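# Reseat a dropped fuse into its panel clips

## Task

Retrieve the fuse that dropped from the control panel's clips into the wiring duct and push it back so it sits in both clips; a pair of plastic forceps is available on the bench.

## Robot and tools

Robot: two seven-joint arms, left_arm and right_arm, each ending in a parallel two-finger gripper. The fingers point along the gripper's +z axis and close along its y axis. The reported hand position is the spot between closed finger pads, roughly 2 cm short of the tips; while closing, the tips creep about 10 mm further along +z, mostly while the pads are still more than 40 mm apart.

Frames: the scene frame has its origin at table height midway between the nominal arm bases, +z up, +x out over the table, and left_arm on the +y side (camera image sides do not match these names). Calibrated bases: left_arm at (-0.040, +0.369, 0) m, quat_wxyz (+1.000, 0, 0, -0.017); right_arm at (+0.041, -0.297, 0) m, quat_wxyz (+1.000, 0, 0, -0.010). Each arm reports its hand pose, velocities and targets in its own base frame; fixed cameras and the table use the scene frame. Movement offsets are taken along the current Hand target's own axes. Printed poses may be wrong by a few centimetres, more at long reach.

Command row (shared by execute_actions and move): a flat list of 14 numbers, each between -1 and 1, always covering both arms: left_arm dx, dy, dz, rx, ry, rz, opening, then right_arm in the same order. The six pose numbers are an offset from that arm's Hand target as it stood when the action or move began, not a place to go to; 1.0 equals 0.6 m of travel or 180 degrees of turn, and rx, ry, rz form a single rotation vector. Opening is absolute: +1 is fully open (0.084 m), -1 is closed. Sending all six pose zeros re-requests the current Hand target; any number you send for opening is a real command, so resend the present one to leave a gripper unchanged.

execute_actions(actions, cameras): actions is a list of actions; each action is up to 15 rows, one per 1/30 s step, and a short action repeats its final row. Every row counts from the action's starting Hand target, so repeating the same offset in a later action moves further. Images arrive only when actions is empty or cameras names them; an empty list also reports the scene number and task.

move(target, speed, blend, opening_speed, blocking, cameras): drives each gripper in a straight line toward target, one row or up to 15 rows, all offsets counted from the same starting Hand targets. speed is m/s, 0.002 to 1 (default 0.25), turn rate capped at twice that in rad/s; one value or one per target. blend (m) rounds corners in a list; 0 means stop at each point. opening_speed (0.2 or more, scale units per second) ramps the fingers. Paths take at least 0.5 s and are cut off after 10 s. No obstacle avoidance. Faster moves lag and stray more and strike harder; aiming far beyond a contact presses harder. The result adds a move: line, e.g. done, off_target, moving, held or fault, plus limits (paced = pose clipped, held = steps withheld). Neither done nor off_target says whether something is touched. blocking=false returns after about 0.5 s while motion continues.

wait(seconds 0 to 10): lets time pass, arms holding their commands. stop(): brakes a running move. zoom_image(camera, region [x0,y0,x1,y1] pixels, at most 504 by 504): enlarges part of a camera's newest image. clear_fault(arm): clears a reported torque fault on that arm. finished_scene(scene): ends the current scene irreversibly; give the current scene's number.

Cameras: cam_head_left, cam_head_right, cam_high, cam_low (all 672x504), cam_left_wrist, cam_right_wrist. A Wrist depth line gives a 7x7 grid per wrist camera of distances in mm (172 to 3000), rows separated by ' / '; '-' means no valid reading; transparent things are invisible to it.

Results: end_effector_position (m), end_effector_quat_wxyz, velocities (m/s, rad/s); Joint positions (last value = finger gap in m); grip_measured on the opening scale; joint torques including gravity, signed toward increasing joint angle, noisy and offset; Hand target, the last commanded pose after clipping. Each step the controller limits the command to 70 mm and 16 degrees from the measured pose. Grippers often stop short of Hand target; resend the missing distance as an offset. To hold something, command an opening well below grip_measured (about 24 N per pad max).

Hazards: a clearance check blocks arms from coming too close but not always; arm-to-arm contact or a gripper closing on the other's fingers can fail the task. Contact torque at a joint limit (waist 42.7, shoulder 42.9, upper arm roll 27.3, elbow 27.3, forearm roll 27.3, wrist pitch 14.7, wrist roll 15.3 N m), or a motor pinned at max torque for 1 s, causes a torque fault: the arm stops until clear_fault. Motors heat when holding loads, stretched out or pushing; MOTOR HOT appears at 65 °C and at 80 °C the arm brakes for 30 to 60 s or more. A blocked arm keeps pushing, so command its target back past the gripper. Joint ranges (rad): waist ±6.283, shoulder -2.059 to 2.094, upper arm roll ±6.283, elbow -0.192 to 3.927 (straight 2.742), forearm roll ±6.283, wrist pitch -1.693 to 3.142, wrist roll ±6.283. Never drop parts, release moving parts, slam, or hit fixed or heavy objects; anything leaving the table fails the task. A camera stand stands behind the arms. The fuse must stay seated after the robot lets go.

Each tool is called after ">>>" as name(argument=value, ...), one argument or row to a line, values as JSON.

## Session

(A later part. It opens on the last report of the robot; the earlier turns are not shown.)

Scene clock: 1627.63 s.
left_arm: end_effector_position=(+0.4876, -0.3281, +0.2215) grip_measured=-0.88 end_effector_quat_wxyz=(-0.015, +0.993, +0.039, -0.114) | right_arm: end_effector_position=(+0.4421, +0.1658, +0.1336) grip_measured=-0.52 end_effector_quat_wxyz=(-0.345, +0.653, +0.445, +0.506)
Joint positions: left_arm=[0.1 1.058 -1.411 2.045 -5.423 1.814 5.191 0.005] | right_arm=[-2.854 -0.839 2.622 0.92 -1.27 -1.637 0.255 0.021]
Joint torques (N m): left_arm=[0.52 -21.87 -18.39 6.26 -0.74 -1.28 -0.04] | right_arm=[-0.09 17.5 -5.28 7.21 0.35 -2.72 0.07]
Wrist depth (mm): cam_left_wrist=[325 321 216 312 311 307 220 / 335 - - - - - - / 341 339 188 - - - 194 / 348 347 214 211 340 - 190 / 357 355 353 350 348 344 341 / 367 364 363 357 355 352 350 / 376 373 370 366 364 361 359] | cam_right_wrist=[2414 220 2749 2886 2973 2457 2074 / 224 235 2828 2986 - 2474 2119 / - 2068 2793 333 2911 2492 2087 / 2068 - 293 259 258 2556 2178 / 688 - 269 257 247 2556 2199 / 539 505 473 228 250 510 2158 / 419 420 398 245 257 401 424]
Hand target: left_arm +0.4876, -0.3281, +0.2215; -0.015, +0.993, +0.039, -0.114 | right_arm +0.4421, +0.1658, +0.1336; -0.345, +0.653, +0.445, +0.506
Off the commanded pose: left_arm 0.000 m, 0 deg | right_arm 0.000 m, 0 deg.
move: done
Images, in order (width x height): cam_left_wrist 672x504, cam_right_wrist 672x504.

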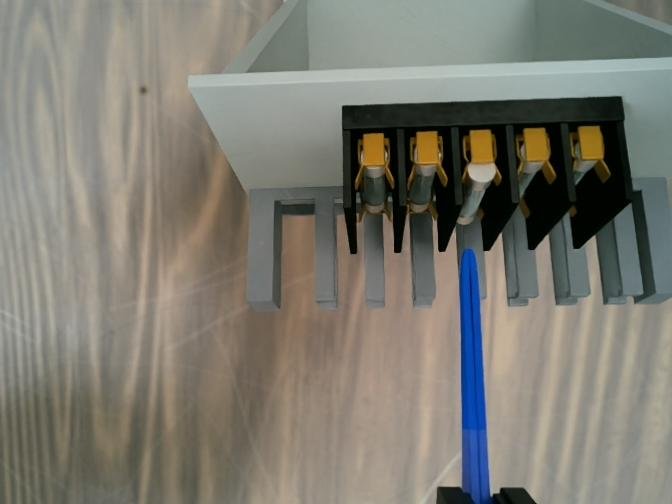

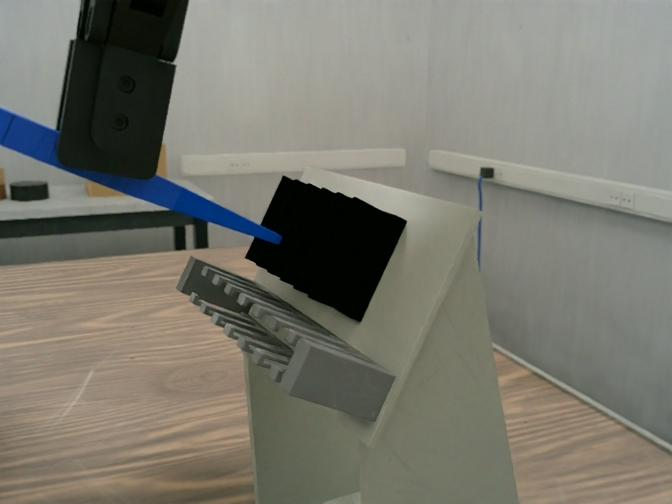

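>>> move(
  target=[
    [-0.0018,0.0008,0.007,0,0,0,-1,0,0,0,0,0,0,-0.5],
    [0.0175,0.0008,0.0122,0,0,0,-1,0,0,0,0,0,0,-0.5],
  ],
  speed=0.03,
  cameras=["cam_left_wrist","cam_right_wrist"],
)

>>> zoom_image(
  camera="cam_left_wrist",
  region=[420, 170, 540, 314],
)

>>> zoom_image(
  camera="cam_right_wrist",
  region=[180, 150, 370, 300],
)

Scene clock: 1652.63 s.
left_arm: end_effector_position=(+0.4961, -0.3276, +0.2119) grip_measured=-0.88 end_effector_quat_wxyz=(-0.015, +0.993, +0.039, -0.114) | right_arm: end_effector_position=(+0.4421, +0.1658, +0.1336) grip_measured=-0.52 end_effector_quat_wxyz=(-0.345, +0.653, +0.445, +0.506)
Joint positions: left_arm=[0.082 1.077 -1.394 2.074 -5.409 1.809 5.21 0.005] | right_arm=[-2.854 -0.839 2.622 0.92 -1.27 -1.637 0.255 0.021]
Joint torques (N m): left_arm=[1.76 -20.68 -14.93 7.45 1.38 -1.52 0.2] | right_arm=[0.11 17.37 -5.29 7.28 0.52 -2.75 0.05]
Wrist depth (mm): cam_left_wrist=[315 313 308 303 302 298 299 / 321 - - 310 309 306 194 / 332 - - - - - 188 / 339 337 - - - - 186 / 347 347 345 199 339 184 182 / 357 354 351 348 347 343 340 / 367 362 360 357 353 350 348] | cam_right_wrist=[2483 214 2738 2899 2948 2431 2068 / 2510 228 2782 2999 - 2474 2125 / 233 245 2839 333 2911 2510 2093 / 2026 2138 304 259 257 2575 2172 / 688 - 269 258 247 2595 2192 / 540 505 474 227 250 510 2138 / 420 420 397 245 257 400 423]
Hand target: left_arm +0.4961, -0.3276, +0.2119; -0.015, +0.993, +0.039, -0.114 | right_arm +0.4421, +0.1658, +0.1336; -0.345, +0.653, +0.445, +0.506
Off the commanded pose: left_arm 0.000 m, 0 deg | right_arm 0.000 m, 0 deg.
move: done
Images, in order (width x height): cam_left_wrist 672x504, cam_right_wrist 672x504.

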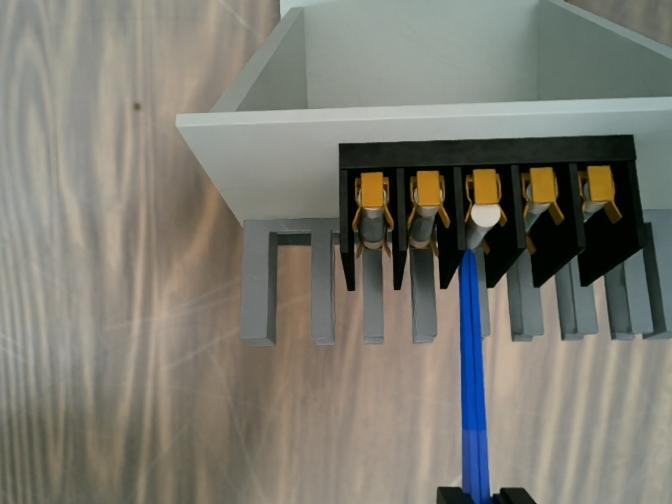

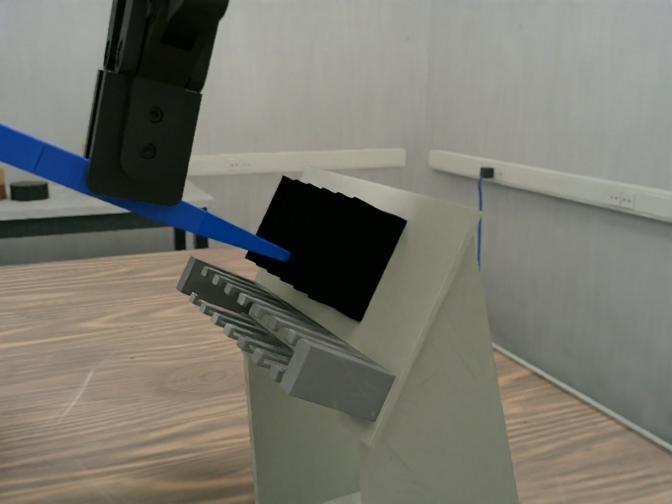

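Scaled by 3.500 from the camera's 672x504 image, which has a finer 960x720 frame.

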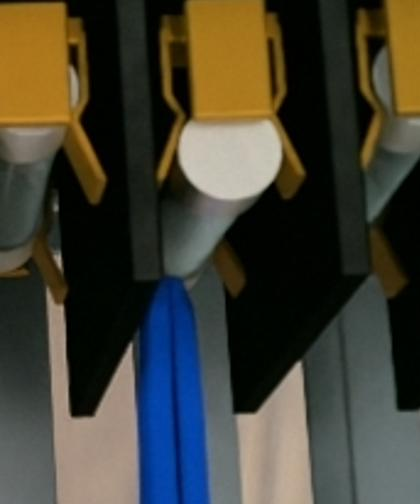

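Scaled by 2.653 from the camera's 672x504 image, which has a finer 960x720 frame.

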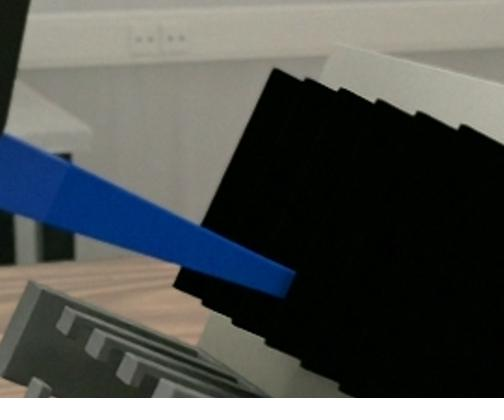

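>>> move(
  target=[
    [0.0024,0,0.00065,0,0,0,-1,0,0,0,0,0,0,-0.5],
  ],
  speed=0.02,
  cameras=["cam_left_wrist"],
)

>>> zoom_image(
  camera="cam_left_wrist",
  region=[420, 170, 540, 314],
)

Scene clock: 1661.63 s.
left_arm: end_effector_position=(+0.4974, -0.3275, +0.2112) grip_measured=-0.88 end_effector_quat_wxyz=(-0.015, +0.993, +0.039, -0.114) | right_arm: end_effector_position=(+0.4421, +0.1658, +0.1336) grip_measured=-0.52 end_effector_quat_wxyz=(-0.345, +0.653, +0.445, +0.506)
Joint positions: left_arm=[0.079 1.079 -1.391 2.081 -5.407 1.81 5.213 0.005] | right_arm=[-2.854 -0.839 2.622 0.92 -1.27 -1.637 0.255 0.021]
Joint torques (N m): left_arm=[0.17 -21.29 -16.92 7.14 0.13 -1.21 0.25] | right_arm=[-0.06 17.41 -5.17 7.39 0.75 -2.76 0.1]
Wrist depth (mm): cam_left_wrist=[315 312 307 303 303 297 298 / 321 - 216 308 307 305 194 / 332 - - - - - - / 339 336 - - - - 186 / 346 346 345 199 339 183 182 / 356 352 350 348 344 342 339 / 364 363 359 356 353 350 347] | cam_right_wrist=[2492 214 2717 2899 2935 2483 2106 / 2519 229 2793 - - 2483 2112 / 234 242 2839 333 2863 2510 2080 / 2020 2138 304 259 257 2556 2185 / 687 - 269 257 247 2585 2178 / 539 506 473 228 250 510 2119 / 419 420 398 245 257 401 425]
Hand target: left_arm +0.4974, -0.3275, +0.2112; -0.015, +0.993, +0.039, -0.114 | right_arm +0.4421, +0.1658, +0.1336; -0.345, +0.653, +0.445, +0.506
Off the commanded pose: left_arm 0.000 m, 0 deg | right_arm 0.000 m, 0 deg.
move: done
Images, in order (width x height): cam_left_wrist 672x504.

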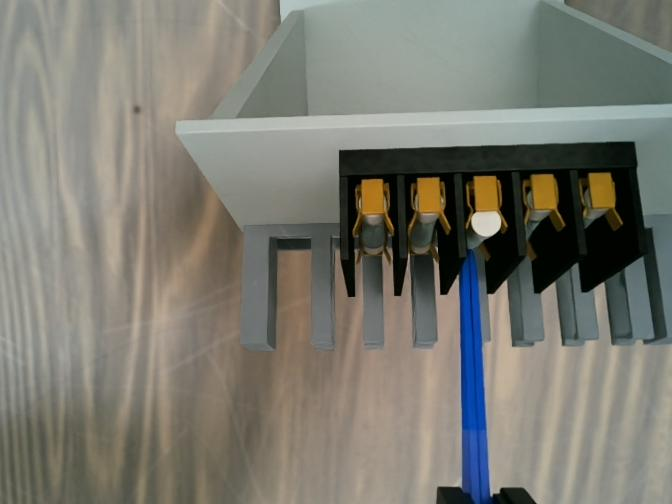

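Scaled by 3.500 from the camera's 672x504 image, which has a finer 960x720 frame.

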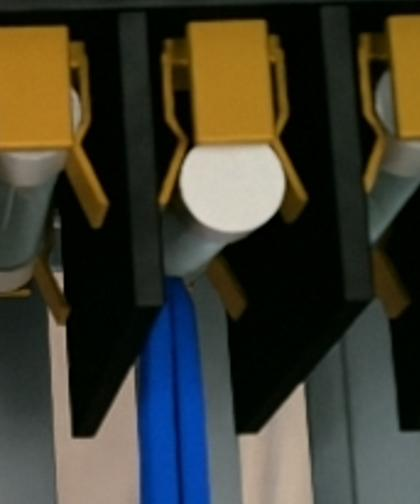

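>>> move(
  target=[
    [0.0016,0,0.0004,0,0,0,-1,0,0,0,0,0,0,-0.5],
  ],
  speed=0.02,
  cameras=["cam_left_wrist"],
)

>>> zoom_image(
  camera="cam_left_wrist",
  region=[420, 170, 540, 314],
)

Scene clock: 1667.77 s.
left_arm: end_effector_position=(+0.4982, -0.3275, +0.2108) grip_measured=-0.88 end_effector_quat_wxyz=(-0.015, +0.993, +0.039, -0.114) | right_arm: end_effector_position=(+0.4421, +0.1658, +0.1336) grip_measured=-0.52 end_effector_quat_wxyz=(-0.345, +0.653, +0.445, +0.506)
Joint positions: left_arm=[0.076 1.08 -1.39 2.085 -5.406 1.811 5.216 0.005] | right_arm=[-2.854 -0.839 2.622 0.92 -1.27 -1.637 0.255 0.021]
Joint torques (N m): left_arm=[5.51 -19.44 -10.57 9.25 3.4 -2.4 0.22] | right_arm=[-0.12 17.35 -5.13 7.14 0.53 -2.77 0.17]
Wrist depth (mm): cam_left_wrist=[314 312 308 303 302 297 298 / 320 - 219 310 307 305 193 / 332 - - - - - - / 338 335 - - - - 186 / 347 346 344 200 338 335 182 / 355 353 349 348 344 341 339 / 365 361 359 356 353 350 348] | cam_right_wrist=[2465 214 2706 2863 2999 2422 2080 / 2528 229 2793 - - 2492 2132 / 233 242 2851 333 2948 2547 2087 / 2020 2158 304 259 258 2575 2178 / 687 - 269 258 247 2604 2192 / 540 506 473 228 250 509 2125 / 419 420 399 245 257 400 424]
Hand target: left_arm +0.4983, -0.3274, +0.2108; -0.015, +0.993, +0.039, -0.114 | right_arm +0.4421, +0.1658, +0.1336; -0.345, +0.653, +0.445, +0.506
Off the commanded pose: left_arm 0.000 m, 0 deg | right_arm 0.000 m, 0 deg.
move: done
Images, in order (width x height): cam_left_wrist 672x504.

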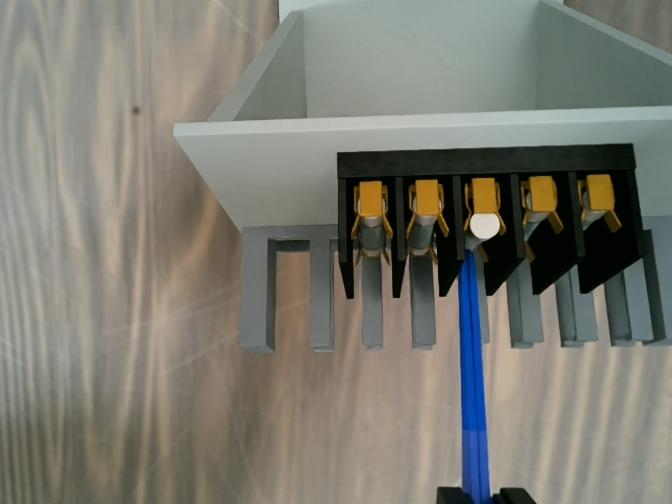

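Scaled by 3.500 from the camera's 672x504 image, which has a finer 960x720 frame.

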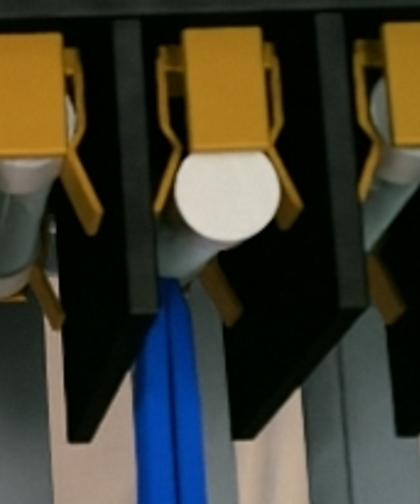

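>>> move(
  target=[
    [-0.0258,0,-0.0068,0,0,0,-1,0,0,0,0,0,0,-0.5],
    [-0.0172,-0.0027,-0.039,0,0,0,-1,0,0,0,0,0,0,-0.5],
  ],
  speed=0.05,
  cameras=["cam_left_wrist","cam_right_wrist"],
)

>>> zoom_image(
  camera="cam_left_wrist",
  region=[400, 130, 550, 290],
)

>>> zoom_image(
  camera="cam_right_wrist",
  region=[180, 150, 370, 300],
)

Scene clock: 1677.87 s.
left_arm: end_effector_position=(+0.4935, -0.3271, +0.2360) grip_measured=-0.88 end_effector_quat_wxyz=(-0.015, +0.993, +0.039, -0.114) | right_arm: end_effector_position=(+0.4421, +0.1658, +0.1336) grip_measured=-0.52 end_effector_quat_wxyz=(-0.345, +0.653, +0.445, +0.506)
Joint positions: left_arm=[0.057 1.05 -1.401 2.129 -5.423 1.858 5.219 0.005] | right_arm=[-2.854 -0.839 2.622 0.92 -1.27 -1.637 0.255 0.021]
Joint torques (N m): left_arm=[-0.38 -21.22 -16.49 6.36 -0.16 -1.02 0.26] | right_arm=[0.32 17.6 -5.21 7.16 0.5 -2.65 0.15]
Wrist depth (mm): cam_left_wrist=[339 336 330 326 326 321 322 / 347 - - 334 331 - - / 355 355 191 - - - 210 / 364 362 214 208 - 351 208 / 373 371 368 365 362 358 357 / 383 380 376 373 372 369 365 / 393 390 386 381 380 376 374] | cam_right_wrist=[2422 231 2782 2863 2986 2422 2093 / 226 241 2828 - - 2519 2106 / 2093 2199 2771 333 2923 2528 2056 / 2050 2158 304 259 258 2538 2172 / 689 - 269 257 247 2575 2178 / 540 505 474 228 250 510 2132 / 419 419 398 245 257 401 423]
Hand target: left_arm +0.4935, -0.3271, +0.2360; -0.015, +0.993, +0.039, -0.114 | right_arm +0.4421, +0.1658, +0.1336; -0.345, +0.653, +0.445, +0.506
Off the commanded pose: left_arm 0.000 m, 0 deg | right_arm 0.000 m, 0 deg.
move: done
Images, in order (width x height): cam_left_wrist 672x504, cam_right_wrist 672x504.

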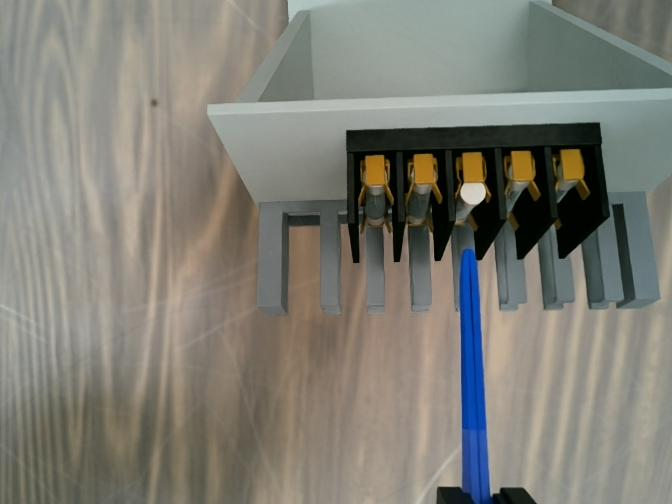

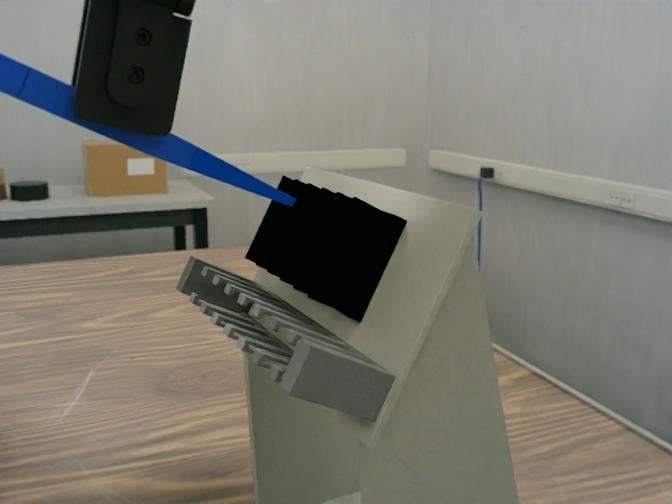

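Scaled by 3.150 from the camera's 672x504 image, which has a finer 960x720 frame.

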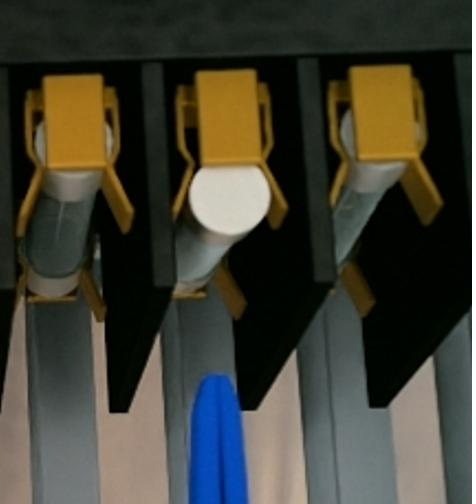

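Scaled by 2.653 from the camera's 672x504 image, which has a finer 960x720 frame.

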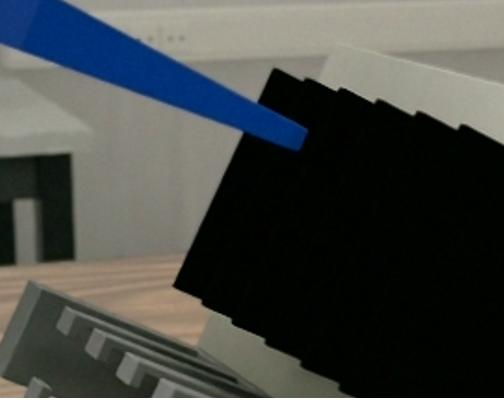

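>>> move(
  target=[
    [0.0006,0,-0.0024,0,0,0,-1,0,0,0,0,0,0,-0.5],
    [0.0184,-0.0002,0.0024,0,0,0,-1,0,0,0,0,0,0,-0.5],
  ],
  speed=0.03,
  cameras=["cam_left_wrist"],
)

>>> zoom_image(
  camera="cam_left_wrist",
  region=[400, 160, 550, 320],
)

Scene clock: 1687.77 s.
left_arm: end_effector_position=(+0.5039, -0.3261, +0.2321) grip_measured=-0.88 end_effector_quat_wxyz=(-0.015, +0.993, +0.039, -0.114) | right_arm: end_effector_position=(+0.4421, +0.1658, +0.1336) grip_measured=-0.52 end_effector_quat_wxyz=(-0.345, +0.653, +0.445, +0.506)
Joint positions: left_arm=[0.022 1.066 -1.379 2.193 -5.408 1.871 5.249 0.005] | right_arm=[-2.854 -0.839 2.622 0.92 -1.27 -1.637 0.255 0.021]
Joint torques (N m): left_arm=[-0.49 -22.04 -15.79 5.97 -0.15 -1.01 0.34] | right_arm=[-0.07 17.4 -5.11 7.08 0.38 -2.63 0.07]
Wrist depth (mm): cam_left_wrist=[335 333 329 325 322 319 321 / 343 338 212 331 330 325 222 / 352 - 193 - - - 196 / 360 356 213 - - - 341 / 369 367 211 207 359 354 204 / 380 374 374 368 366 364 361 / 389 387 382 378 375 373 371] | cam_right_wrist=[2528 226 2706 2886 - 2439 2093 / 231 238 2816 2999 - 2501 2125 / 2112 2235 2727 333 2911 2501 2093 / 2074 2145 304 259 257 2566 2172 / 686 - 269 258 247 2585 2178 / 538 504 473 228 250 510 2132 / 418 419 398 245 257 400 424]
Hand target: left_arm +0.5039, -0.3261, +0.2321; -0.015, +0.993, +0.039, -0.114 | right_arm +0.4421, +0.1658, +0.1336; -0.345, +0.653, +0.445, +0.506
Off the commanded pose: left_arm 0.000 m, 0 deg | right_arm 0.000 m, 0 deg.
move: done
Images, in order (width x height): cam_left_wrist 672x504.

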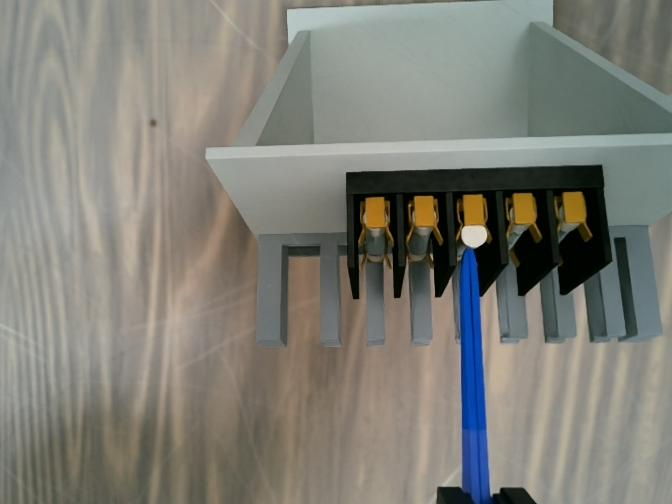

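Scaled by 3.150 from the camera's 672x504 image, which has a finer 960x720 frame.

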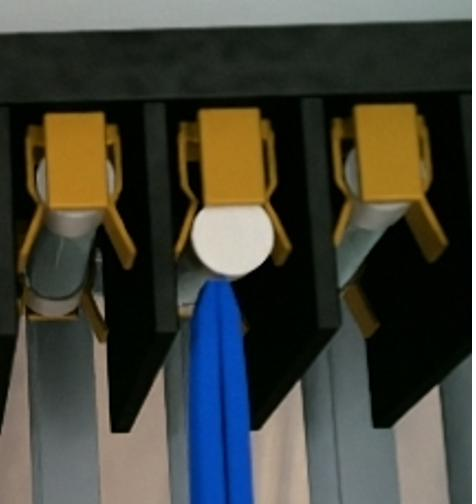

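>>> move(
  target=[
    [0.0048,0,0.0013,0,0,0,-1,0,0,0,0,0,0,-0.5],
  ],
  speed=0.02,
  cameras=["cam_left_wrist"],
)

>>> zoom_image(
  camera="cam_left_wrist",
  region=[400, 160, 550, 320],
)

Scene clock: 1692.80 s.
left_arm: end_effector_position=(+0.5065, -0.3258, +0.2307) grip_measured=-0.88 end_effector_quat_wxyz=(-0.015, +0.993, +0.039, -0.114) | right_arm: end_effector_position=(+0.4421, +0.1658, +0.1336) grip_measured=-0.52 end_effector_quat_wxyz=(-0.345, +0.653, +0.445, +0.506)
Joint positions: left_arm=[0.013 1.071 -1.374 2.209 -5.404 1.874 5.257 0.005] | right_arm=[-2.854 -0.839 2.622 0.92 -1.27 -1.637 0.255 0.021]
Joint torques (N m): left_arm=[1.08 -20.91 -13.65 7.11 0.66 -1.38 0.14] | right_arm=[-0.04 17.4 -4.98 7.12 0.5 -2.8 0.05]
Wrist depth (mm): cam_left_wrist=[334 332 328 323 322 317 320 / 342 338 214 330 329 324 221 / 351 - 185 261 - - 187 / 358 357 - - - - 207 / 368 366 212 207 357 353 204 / 376 375 371 367 365 364 359 / 387 384 380 376 375 371 368] | cam_right_wrist=[2492 224 2717 2935 - 2457 2087 / 232 235 2771 - - 2474 2112 / 2138 2192 2793 333 2874 2492 2062 / 2080 2158 304 259 257 2566 2165 / 688 - 269 258 247 2595 2158 / 540 505 473 228 250 509 2112 / 419 419 398 245 257 401 424]
Hand target: left_arm +0.5065, -0.3258, +0.2307; -0.015, +0.993, +0.039, -0.114 | right_arm +0.4421, +0.1658, +0.1336; -0.345, +0.653, +0.445, +0.506
Off the commanded pose: left_arm 0.000 m, 0 deg | right_arm 0.000 m, 0 deg.
move: done
Images, in order (width x height): cam_left_wrist 672x504.

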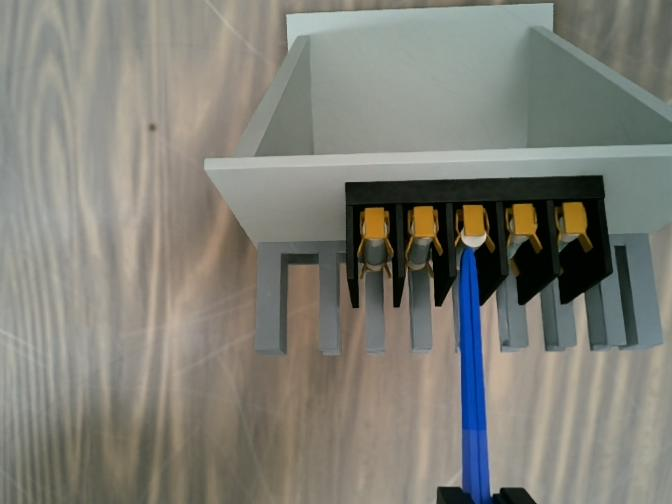

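Scaled by 3.150 from the camera's 672x504 image, which has a finer 960x720 frame.

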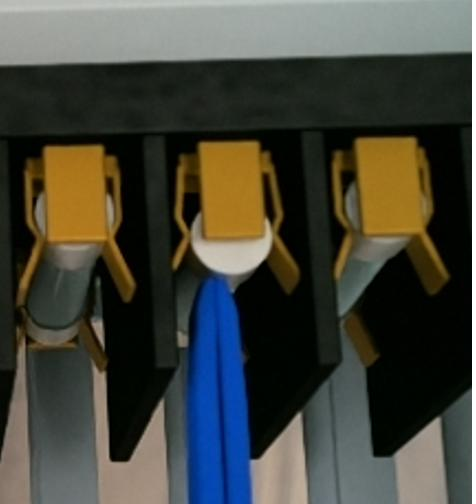

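>>> move(
  target=[
    [0.0032,0,0.0009,0,0,0,-1,0,0,0,0,0,0,-0.5],
  ],
  speed=0.02,
  cameras=["cam_left_wrist"],
)

>>> zoom_image(
  camera="cam_left_wrist",
  region=[400, 160, 550, 320],
)

Scene clock: 1697.60 s.
left_arm: end_effector_position=(+0.5082, -0.3257, +0.2297) grip_measured=-0.88 end_effector_quat_wxyz=(-0.015, +0.993, +0.039, -0.114) | right_arm: end_effector_position=(+0.4421, +0.1658, +0.1336) grip_measured=-0.52 end_effector_quat_wxyz=(-0.345, +0.653, +0.445, +0.506)
Joint positions: left_arm=[0.007 1.074 -1.37 2.22 -5.401 1.875 5.263 0.005] | right_arm=[-2.854 -0.839 2.622 0.92 -1.27 -1.637 0.255 0.021]
Joint torques (N m): left_arm=[0.88 -21.84 -13.79 6.94 0.71 -1.29 0.27] | right_arm=[0.08 17.62 -5.08 7.21 0.39 -2.74 0.1]
Wrist depth (mm): cam_left_wrist=[332 330 327 323 320 317 319 / 341 337 215 328 327 323 221 / 350 - 179 333 332 329 181 / 357 356 - - - - 207 / 367 364 211 204 357 212 204 / 377 373 369 366 364 361 359 / 385 383 379 375 374 371 368] | cam_right_wrist=[2483 226 2706 2899 2999 2448 2093 / 232 232 2771 - - 2492 2112 / 2125 2165 2749 333 2911 2538 2087 / 2050 2132 304 259 258 2575 2165 / 690 - 269 258 247 2575 2172 / 539 504 473 228 250 507 2119 / 419 420 398 245 257 400 424]
Hand target: left_arm +0.5083, -0.3256, +0.2297; -0.015, +0.993, +0.039, -0.114 | right_arm +0.4421, +0.1658, +0.1336; -0.345, +0.653, +0.445, +0.506
Off the commanded pose: left_arm 0.000 m, 0 deg | right_arm 0.000 m, 0 deg.
move: done
Images, in order (width x height): cam_left_wrist 672x504.

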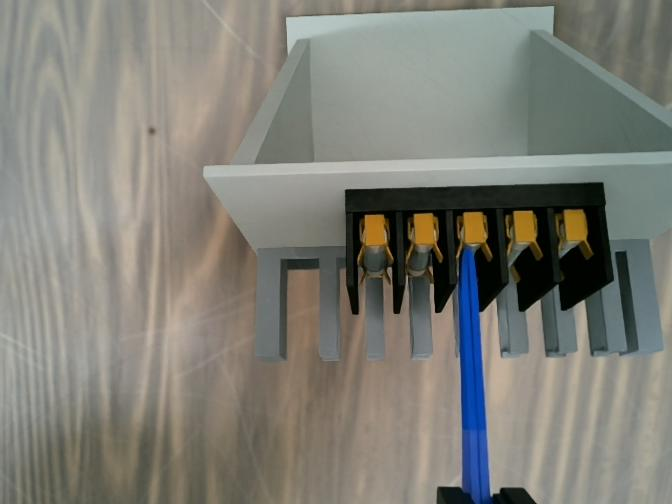

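Scaled by 3.150 from the camera's 672x504 image, which has a finer 960x720 frame.

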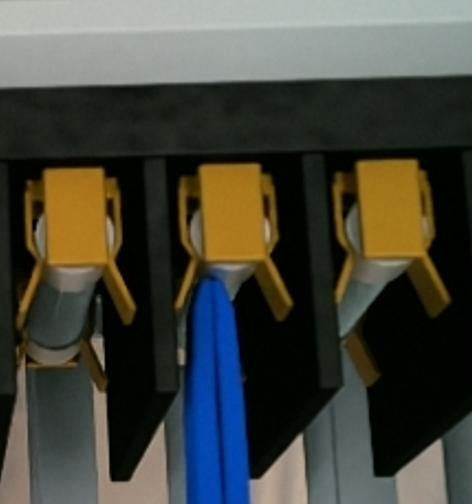

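>>> move(
  target=[
    [0.0014,0,0.0004,0,0,0,-1,0,0,0,0,0,0,-0.5],
  ],
  speed=0.02,
  cameras=[],
)

>>> move(
  target=[
    [-0.0290,0,-0.0078,0,0,0,-1,0,0,0,0,0,0,-0.5],
  ],
  speed=0.06,
  cameras=["cam_left_wrist"],
)

>>> zoom_image(
  camera="cam_left_wrist",
  region=[400, 110, 550, 270],
)

Scene clock: 1704.73 s.
left_arm: end_effector_position=(+0.5089, -0.3256, +0.2293) grip_measured=-0.88 end_effector_quat_wxyz=(-0.015, +0.993, +0.039, -0.114) | right_arm: end_effector_position=(+0.4421, +0.1658, +0.1336) grip_measured=-0.52 end_effector_quat_wxyz=(-0.345, +0.653, +0.445, +0.506)
Joint positions: left_arm=[0.004 1.075 -1.369 2.225 -5.4 1.876 5.265 0.005] | right_arm=[-2.854 -0.839 2.622 0.92 -1.27 -1.637 0.255 0.021]
Joint torques (N m): left_arm=[9.2 -19.03 -5.65 9.89 5.13 -3.32 0.16] | right_arm=[-0.02 17.51 -5.06 7.14 0.5 -2.69 0.14]
Wrist depth (mm): cam_left_wrist=[332 330 327 322 320 317 319 / 341 337 217 328 328 323 219 / 350 - 182 333 331 329 181 / 358 355 212 - - - 207 / 367 364 212 204 357 203 204 / 375 373 370 367 365 361 358 / 386 383 378 375 374 369 368] | cam_right_wrist=[2528 225 2706 2911 2960 2457 2093 / 232 232 2816 2999 - 2519 2119 / 2099 2192 2749 311 2886 2519 2074 / 2056 2125 304 259 258 2575 2178 / 689 - 269 258 247 2547 2192 / 538 505 473 228 250 510 2119 / 419 420 398 245 257 400 424]
Hand target: left_arm +0.5090, -0.3256, +0.2293; -0.015, +0.993, +0.039, -0.114 | right_arm +0.4421, +0.1658, +0.1336; -0.345, +0.653, +0.445, +0.506
Off the commanded pose: left_arm 0.000 m, 0 deg | right_arm 0.000 m, 0 deg.
move: done
No camera images: "cameras" was empty.

Scene clock: 1705.60 s.
left_arm: end_effector_position=(+0.4932, -0.3271, +0.2377) grip_measured=-0.88 end_effector_quat_wxyz=(-0.015, +0.993, +0.039, -0.114) | right_arm: end_effector_position=(+0.4421, +0.1658, +0.1336) grip_measured=-0.52 end_effector_quat_wxyz=(-0.345, +0.653, +0.445, +0.506)
Joint positions: left_arm=[0.055 1.048 -1.401 2.133 -5.424 1.862 5.219 0.005] | right_arm=[-2.854 -0.839 2.622 0.92 -1.27 -1.637 0.255 0.021]
Joint torques (N m): left_arm=[0.69 -21.94 -16.95 6.05 -0.71 -1.43 -0.03] | right_arm=[0.04 17.51 -5.1 7.14 0.48 -2.68 0.1]
Wrist depth (mm): cam_left_wrist=[340 338 333 328 327 323 323 / 349 - - 335 332 - - / 357 356 194 - - - 211 / 366 363 215 210 - 206 347 / 376 371 369 368 364 361 358 / 386 381 378 375 373 370 367 / 395 392 388 384 382 379 375] | cam_right_wrist=[221 231 2771 2911 2986 2439 2106 / 226 241 2793 2973 - 2483 2138 / 2112 2192 2805 333 2899 2528 2074 / 2056 2145 305 259 258 2566 2172 / 688 - 269 258 247 2585 2228 / 540 504 474 228 250 510 2151 / 419 419 397 245 257 401 424]
Hand target: left_arm +0.4932, -0.3271, +0.2378; -0.015, +0.993, +0.039, -0.114 | right_arm +0.4421, +0.1658, +0.1336; -0.345, +0.653, +0.445, +0.506
Off the commanded pose: left_arm 0.000 m, 0 deg | right_arm 0.000 m, 0 deg.
move: done
Images, in order (width x height): cam_left_wrist 672x504.

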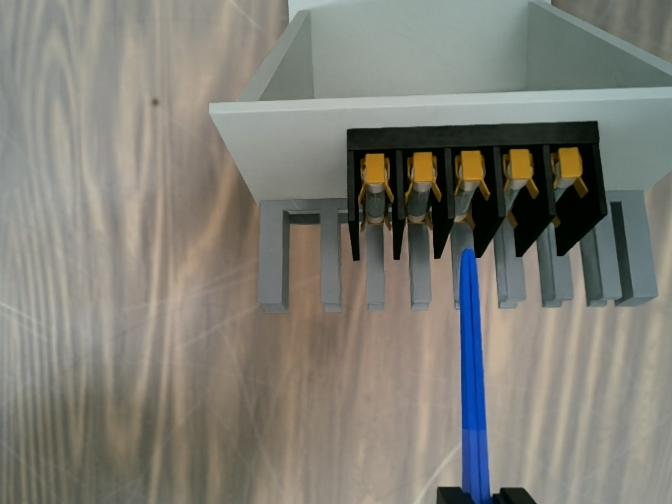

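Scaled by 3.150 from the camera's 672x504 image, which has a finer 960x720 frame.

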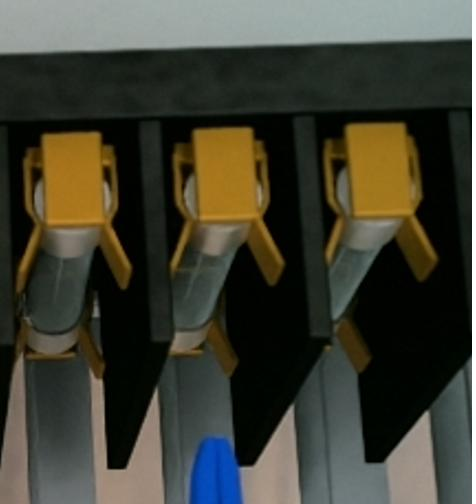

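>>> move(
  target=[
    [-0.0805,0,-0.0216,0,0,0,-1,0,0,0,0,0,0,-0.5],
    [-0.15,-0.0847,0.3085,-0.0128,0.156,0.0236,-0.95,0,0,0,0,0,0,-0.5],
    [-0.1297,-0.0812,0.3965,-0.0128,0.156,0.0236,-0.9,0,0,0,0,0,0,-0.5],
  ],
  speed=[0.25,0.25,0.08],
  blend=[0.02,0,0],
  cameras=["cam_left_wrist","cam_right_wrist"],
)

>>> zoom_image(
  camera="cam_right_wrist",
  region=[200, 150, 420, 330],
)

Scene clock: 1727.90 s.
left_arm: end_effector_position=(+0.3599, -0.2799, +0.0256) grip_measured=-0.88 end_effector_quat_wxyz=(+0.000, +0.991, +0.000, +0.130) | right_arm: end_effector_position=(+0.4421, +0.1658, +0.1336) grip_measured=-0.52 end_effector_quat_wxyz=(-0.345, +0.653, +0.445, +0.506)
Joint positions: left_arm=[0.623 0.967 -1.371 0.796 -4.756 1.049 4.565 0.005] | right_arm=[-2.854 -0.839 2.622 0.92 -1.27 -1.637 0.255 0.021]
Joint torques (N m): left_arm=[-1.55 -6.82 -6.84 2.9 -0.1 -0.44 -0.13] | right_arm=[-0.06 17.53 -4.94 7.3 0.58 -2.7 0.08]
Wrist depth (mm): cam_left_wrist=[194 194 194 194 194 194 194 / 187 187 187 187 187 187 187 / 182 182 182 182 182 182 182 / 176 175 175 175 175 175 175 / 172 - 172 172 - 172 172 / - - - - - - - / - - - - - - -] | cam_right_wrist=[2474 2556 2760 2899 - 2465 2099 / 2538 2664 2863 - - 2474 2119 / 2158 2228 2816 333 2948 2501 2074 / 2056 2145 304 259 257 2566 2151 / 689 - 269 258 247 2595 2185 / 540 505 474 228 250 509 2112 / 419 420 397 245 257 401 425]
Hand target: left_arm +0.3599, -0.2799, +0.0256; +0.000, +0.991, +0.000, +0.130 | right_arm +0.4421, +0.1658, +0.1336; -0.345, +0.653, +0.445, +0.506
Off the commanded pose: left_arm 0.000 m, 0 deg | right_arm 0.000 m, 0 deg.
move: done
Images, in order (width x height): cam_left_wrist 672x504, cam_right_wrist 672x504.

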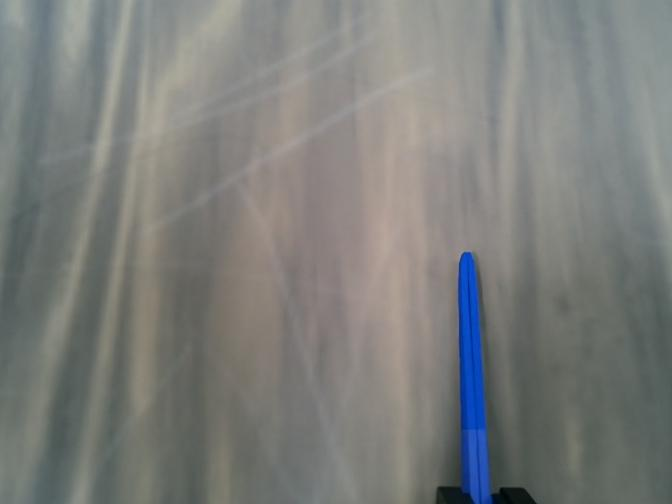

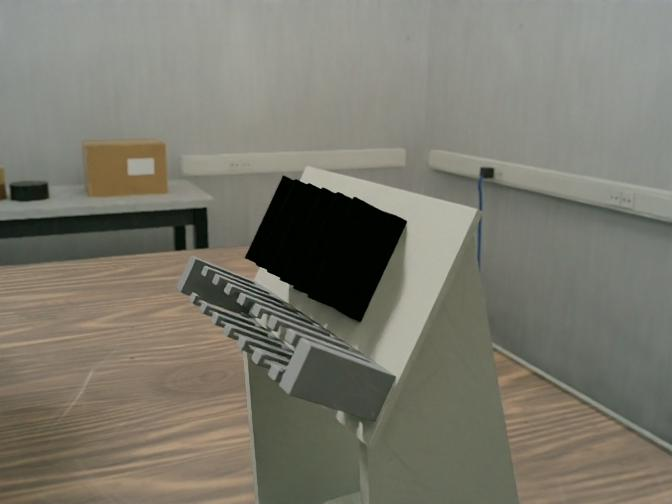

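Scaled by 2.291 from the camera's 672x504 image, which has a finer 960x720 frame.

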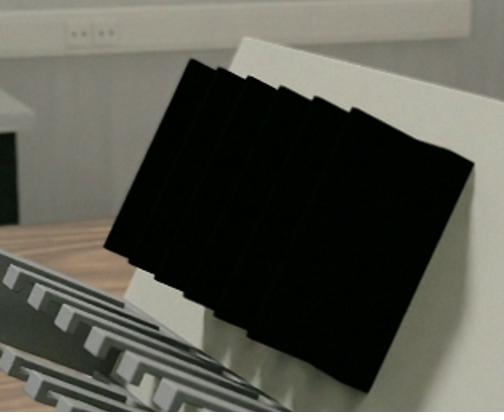

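>>> move(
  target=[
    [0,0,0,0,0,0,-0.4,0,0,0,0,0,0,-0.5],
    [0.02,0,-0.1,0,0,0,-0.4,0,0,0,0,0,0,-0.5],
    [0.1,0,-0.3,0,0.17,0,-0.4,0,0,0,0,0,0,-0.5],
  ],
  speed=[0.1,0.1,0.25],
  opening_speed=0.5,
  cameras=["cam_left_wrist","cam_high"],
)

Scene clock: 1735.97 s.
left_arm: end_effector_position=(+0.3713, -0.2798, +0.2149) grip_measured=-0.42 end_effector_quat_wxyz=(+0.000, +0.922, +0.000, +0.387) | right_arm: end_effector_position=(+0.4421, +0.1658, +0.1336) grip_measured=-0.52 end_effector_quat_wxyz=(-0.345, +0.653, +0.445, +0.506)
Joint positions: left_arm=[0.991 0.737 -2.02 0.634 -4.695 1.235 4.422 0.026] | right_arm=[-2.854 -0.839 2.622 0.92 -1.27 -1.637 0.255 0.021]
Joint torques (N m): left_arm=[0.72 -1.72 -13.81 10.86 0.95 -0.45 0.08] | right_arm=[-0.19 17.57 -5.09 7.33 0.54 -2.65 0.17]
Wrist depth (mm): cam_left_wrist=[1809 1809 1767 1823 1804 1813 1838 / 1935 1951 1940 1914 1888 1914 1979 / 583 585 565 309 308 293 548 / 506 509 507 493 317 306 327 / 460 463 463 449 445 415 451 / 413 414 414 415 410 409 416 / 382 382 383 383 383 384 385] | cam_right_wrist=[2439 2624 2749 2911 2923 2465 2080 / 2510 2634 2828 - - 2483 2106 / 2165 2228 2793 333 2911 2510 2087 / 2074 2138 304 259 258 2538 2158 / 686 - 269 257 247 2575 2192 / 539 504 473 228 250 509 2138 / 419 420 398 245 257 401 424]
Hand target: left_arm +0.3713, -0.2798, +0.2149; +0.000, +0.922, +0.000, +0.387 | right_arm +0.4421, +0.1658, +0.1336; -0.345, +0.653, +0.445, +0.506
Off the commanded pose: left_arm 0.000 m, 0 deg | right_arm 0.000 m, 0 deg.
move: done
Images, in order (width x height): cam_high 672x504, cam_left_wrist 672x504.

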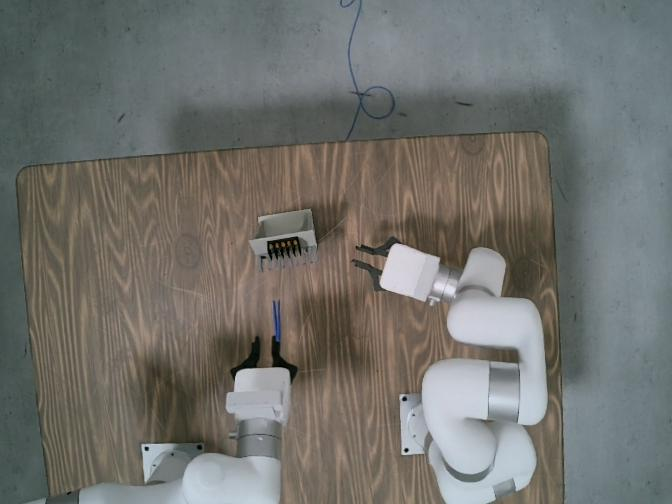

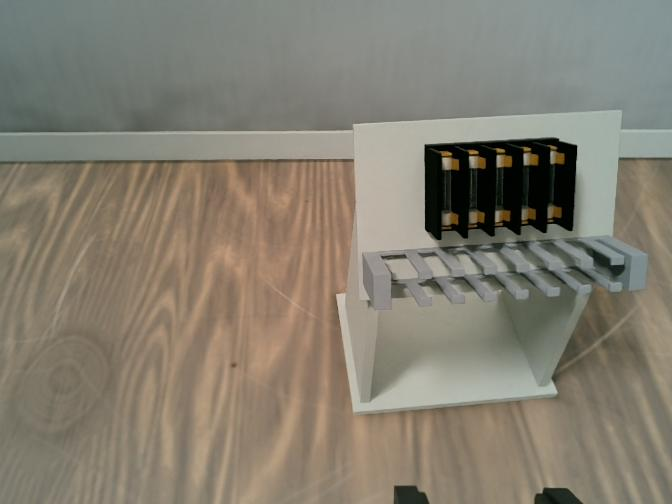

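>>> zoom_image(
  camera="cam_left_wrist",
  region=[410, 120, 600, 260],
)

Scaled by 2.653 from the camera's 672x504 image, which has a finer 960x720 frame.

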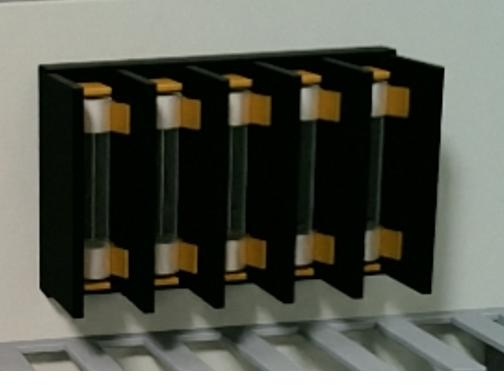

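>>> finished_scene(
  scene=1,
)

The scene is finished: the task was done.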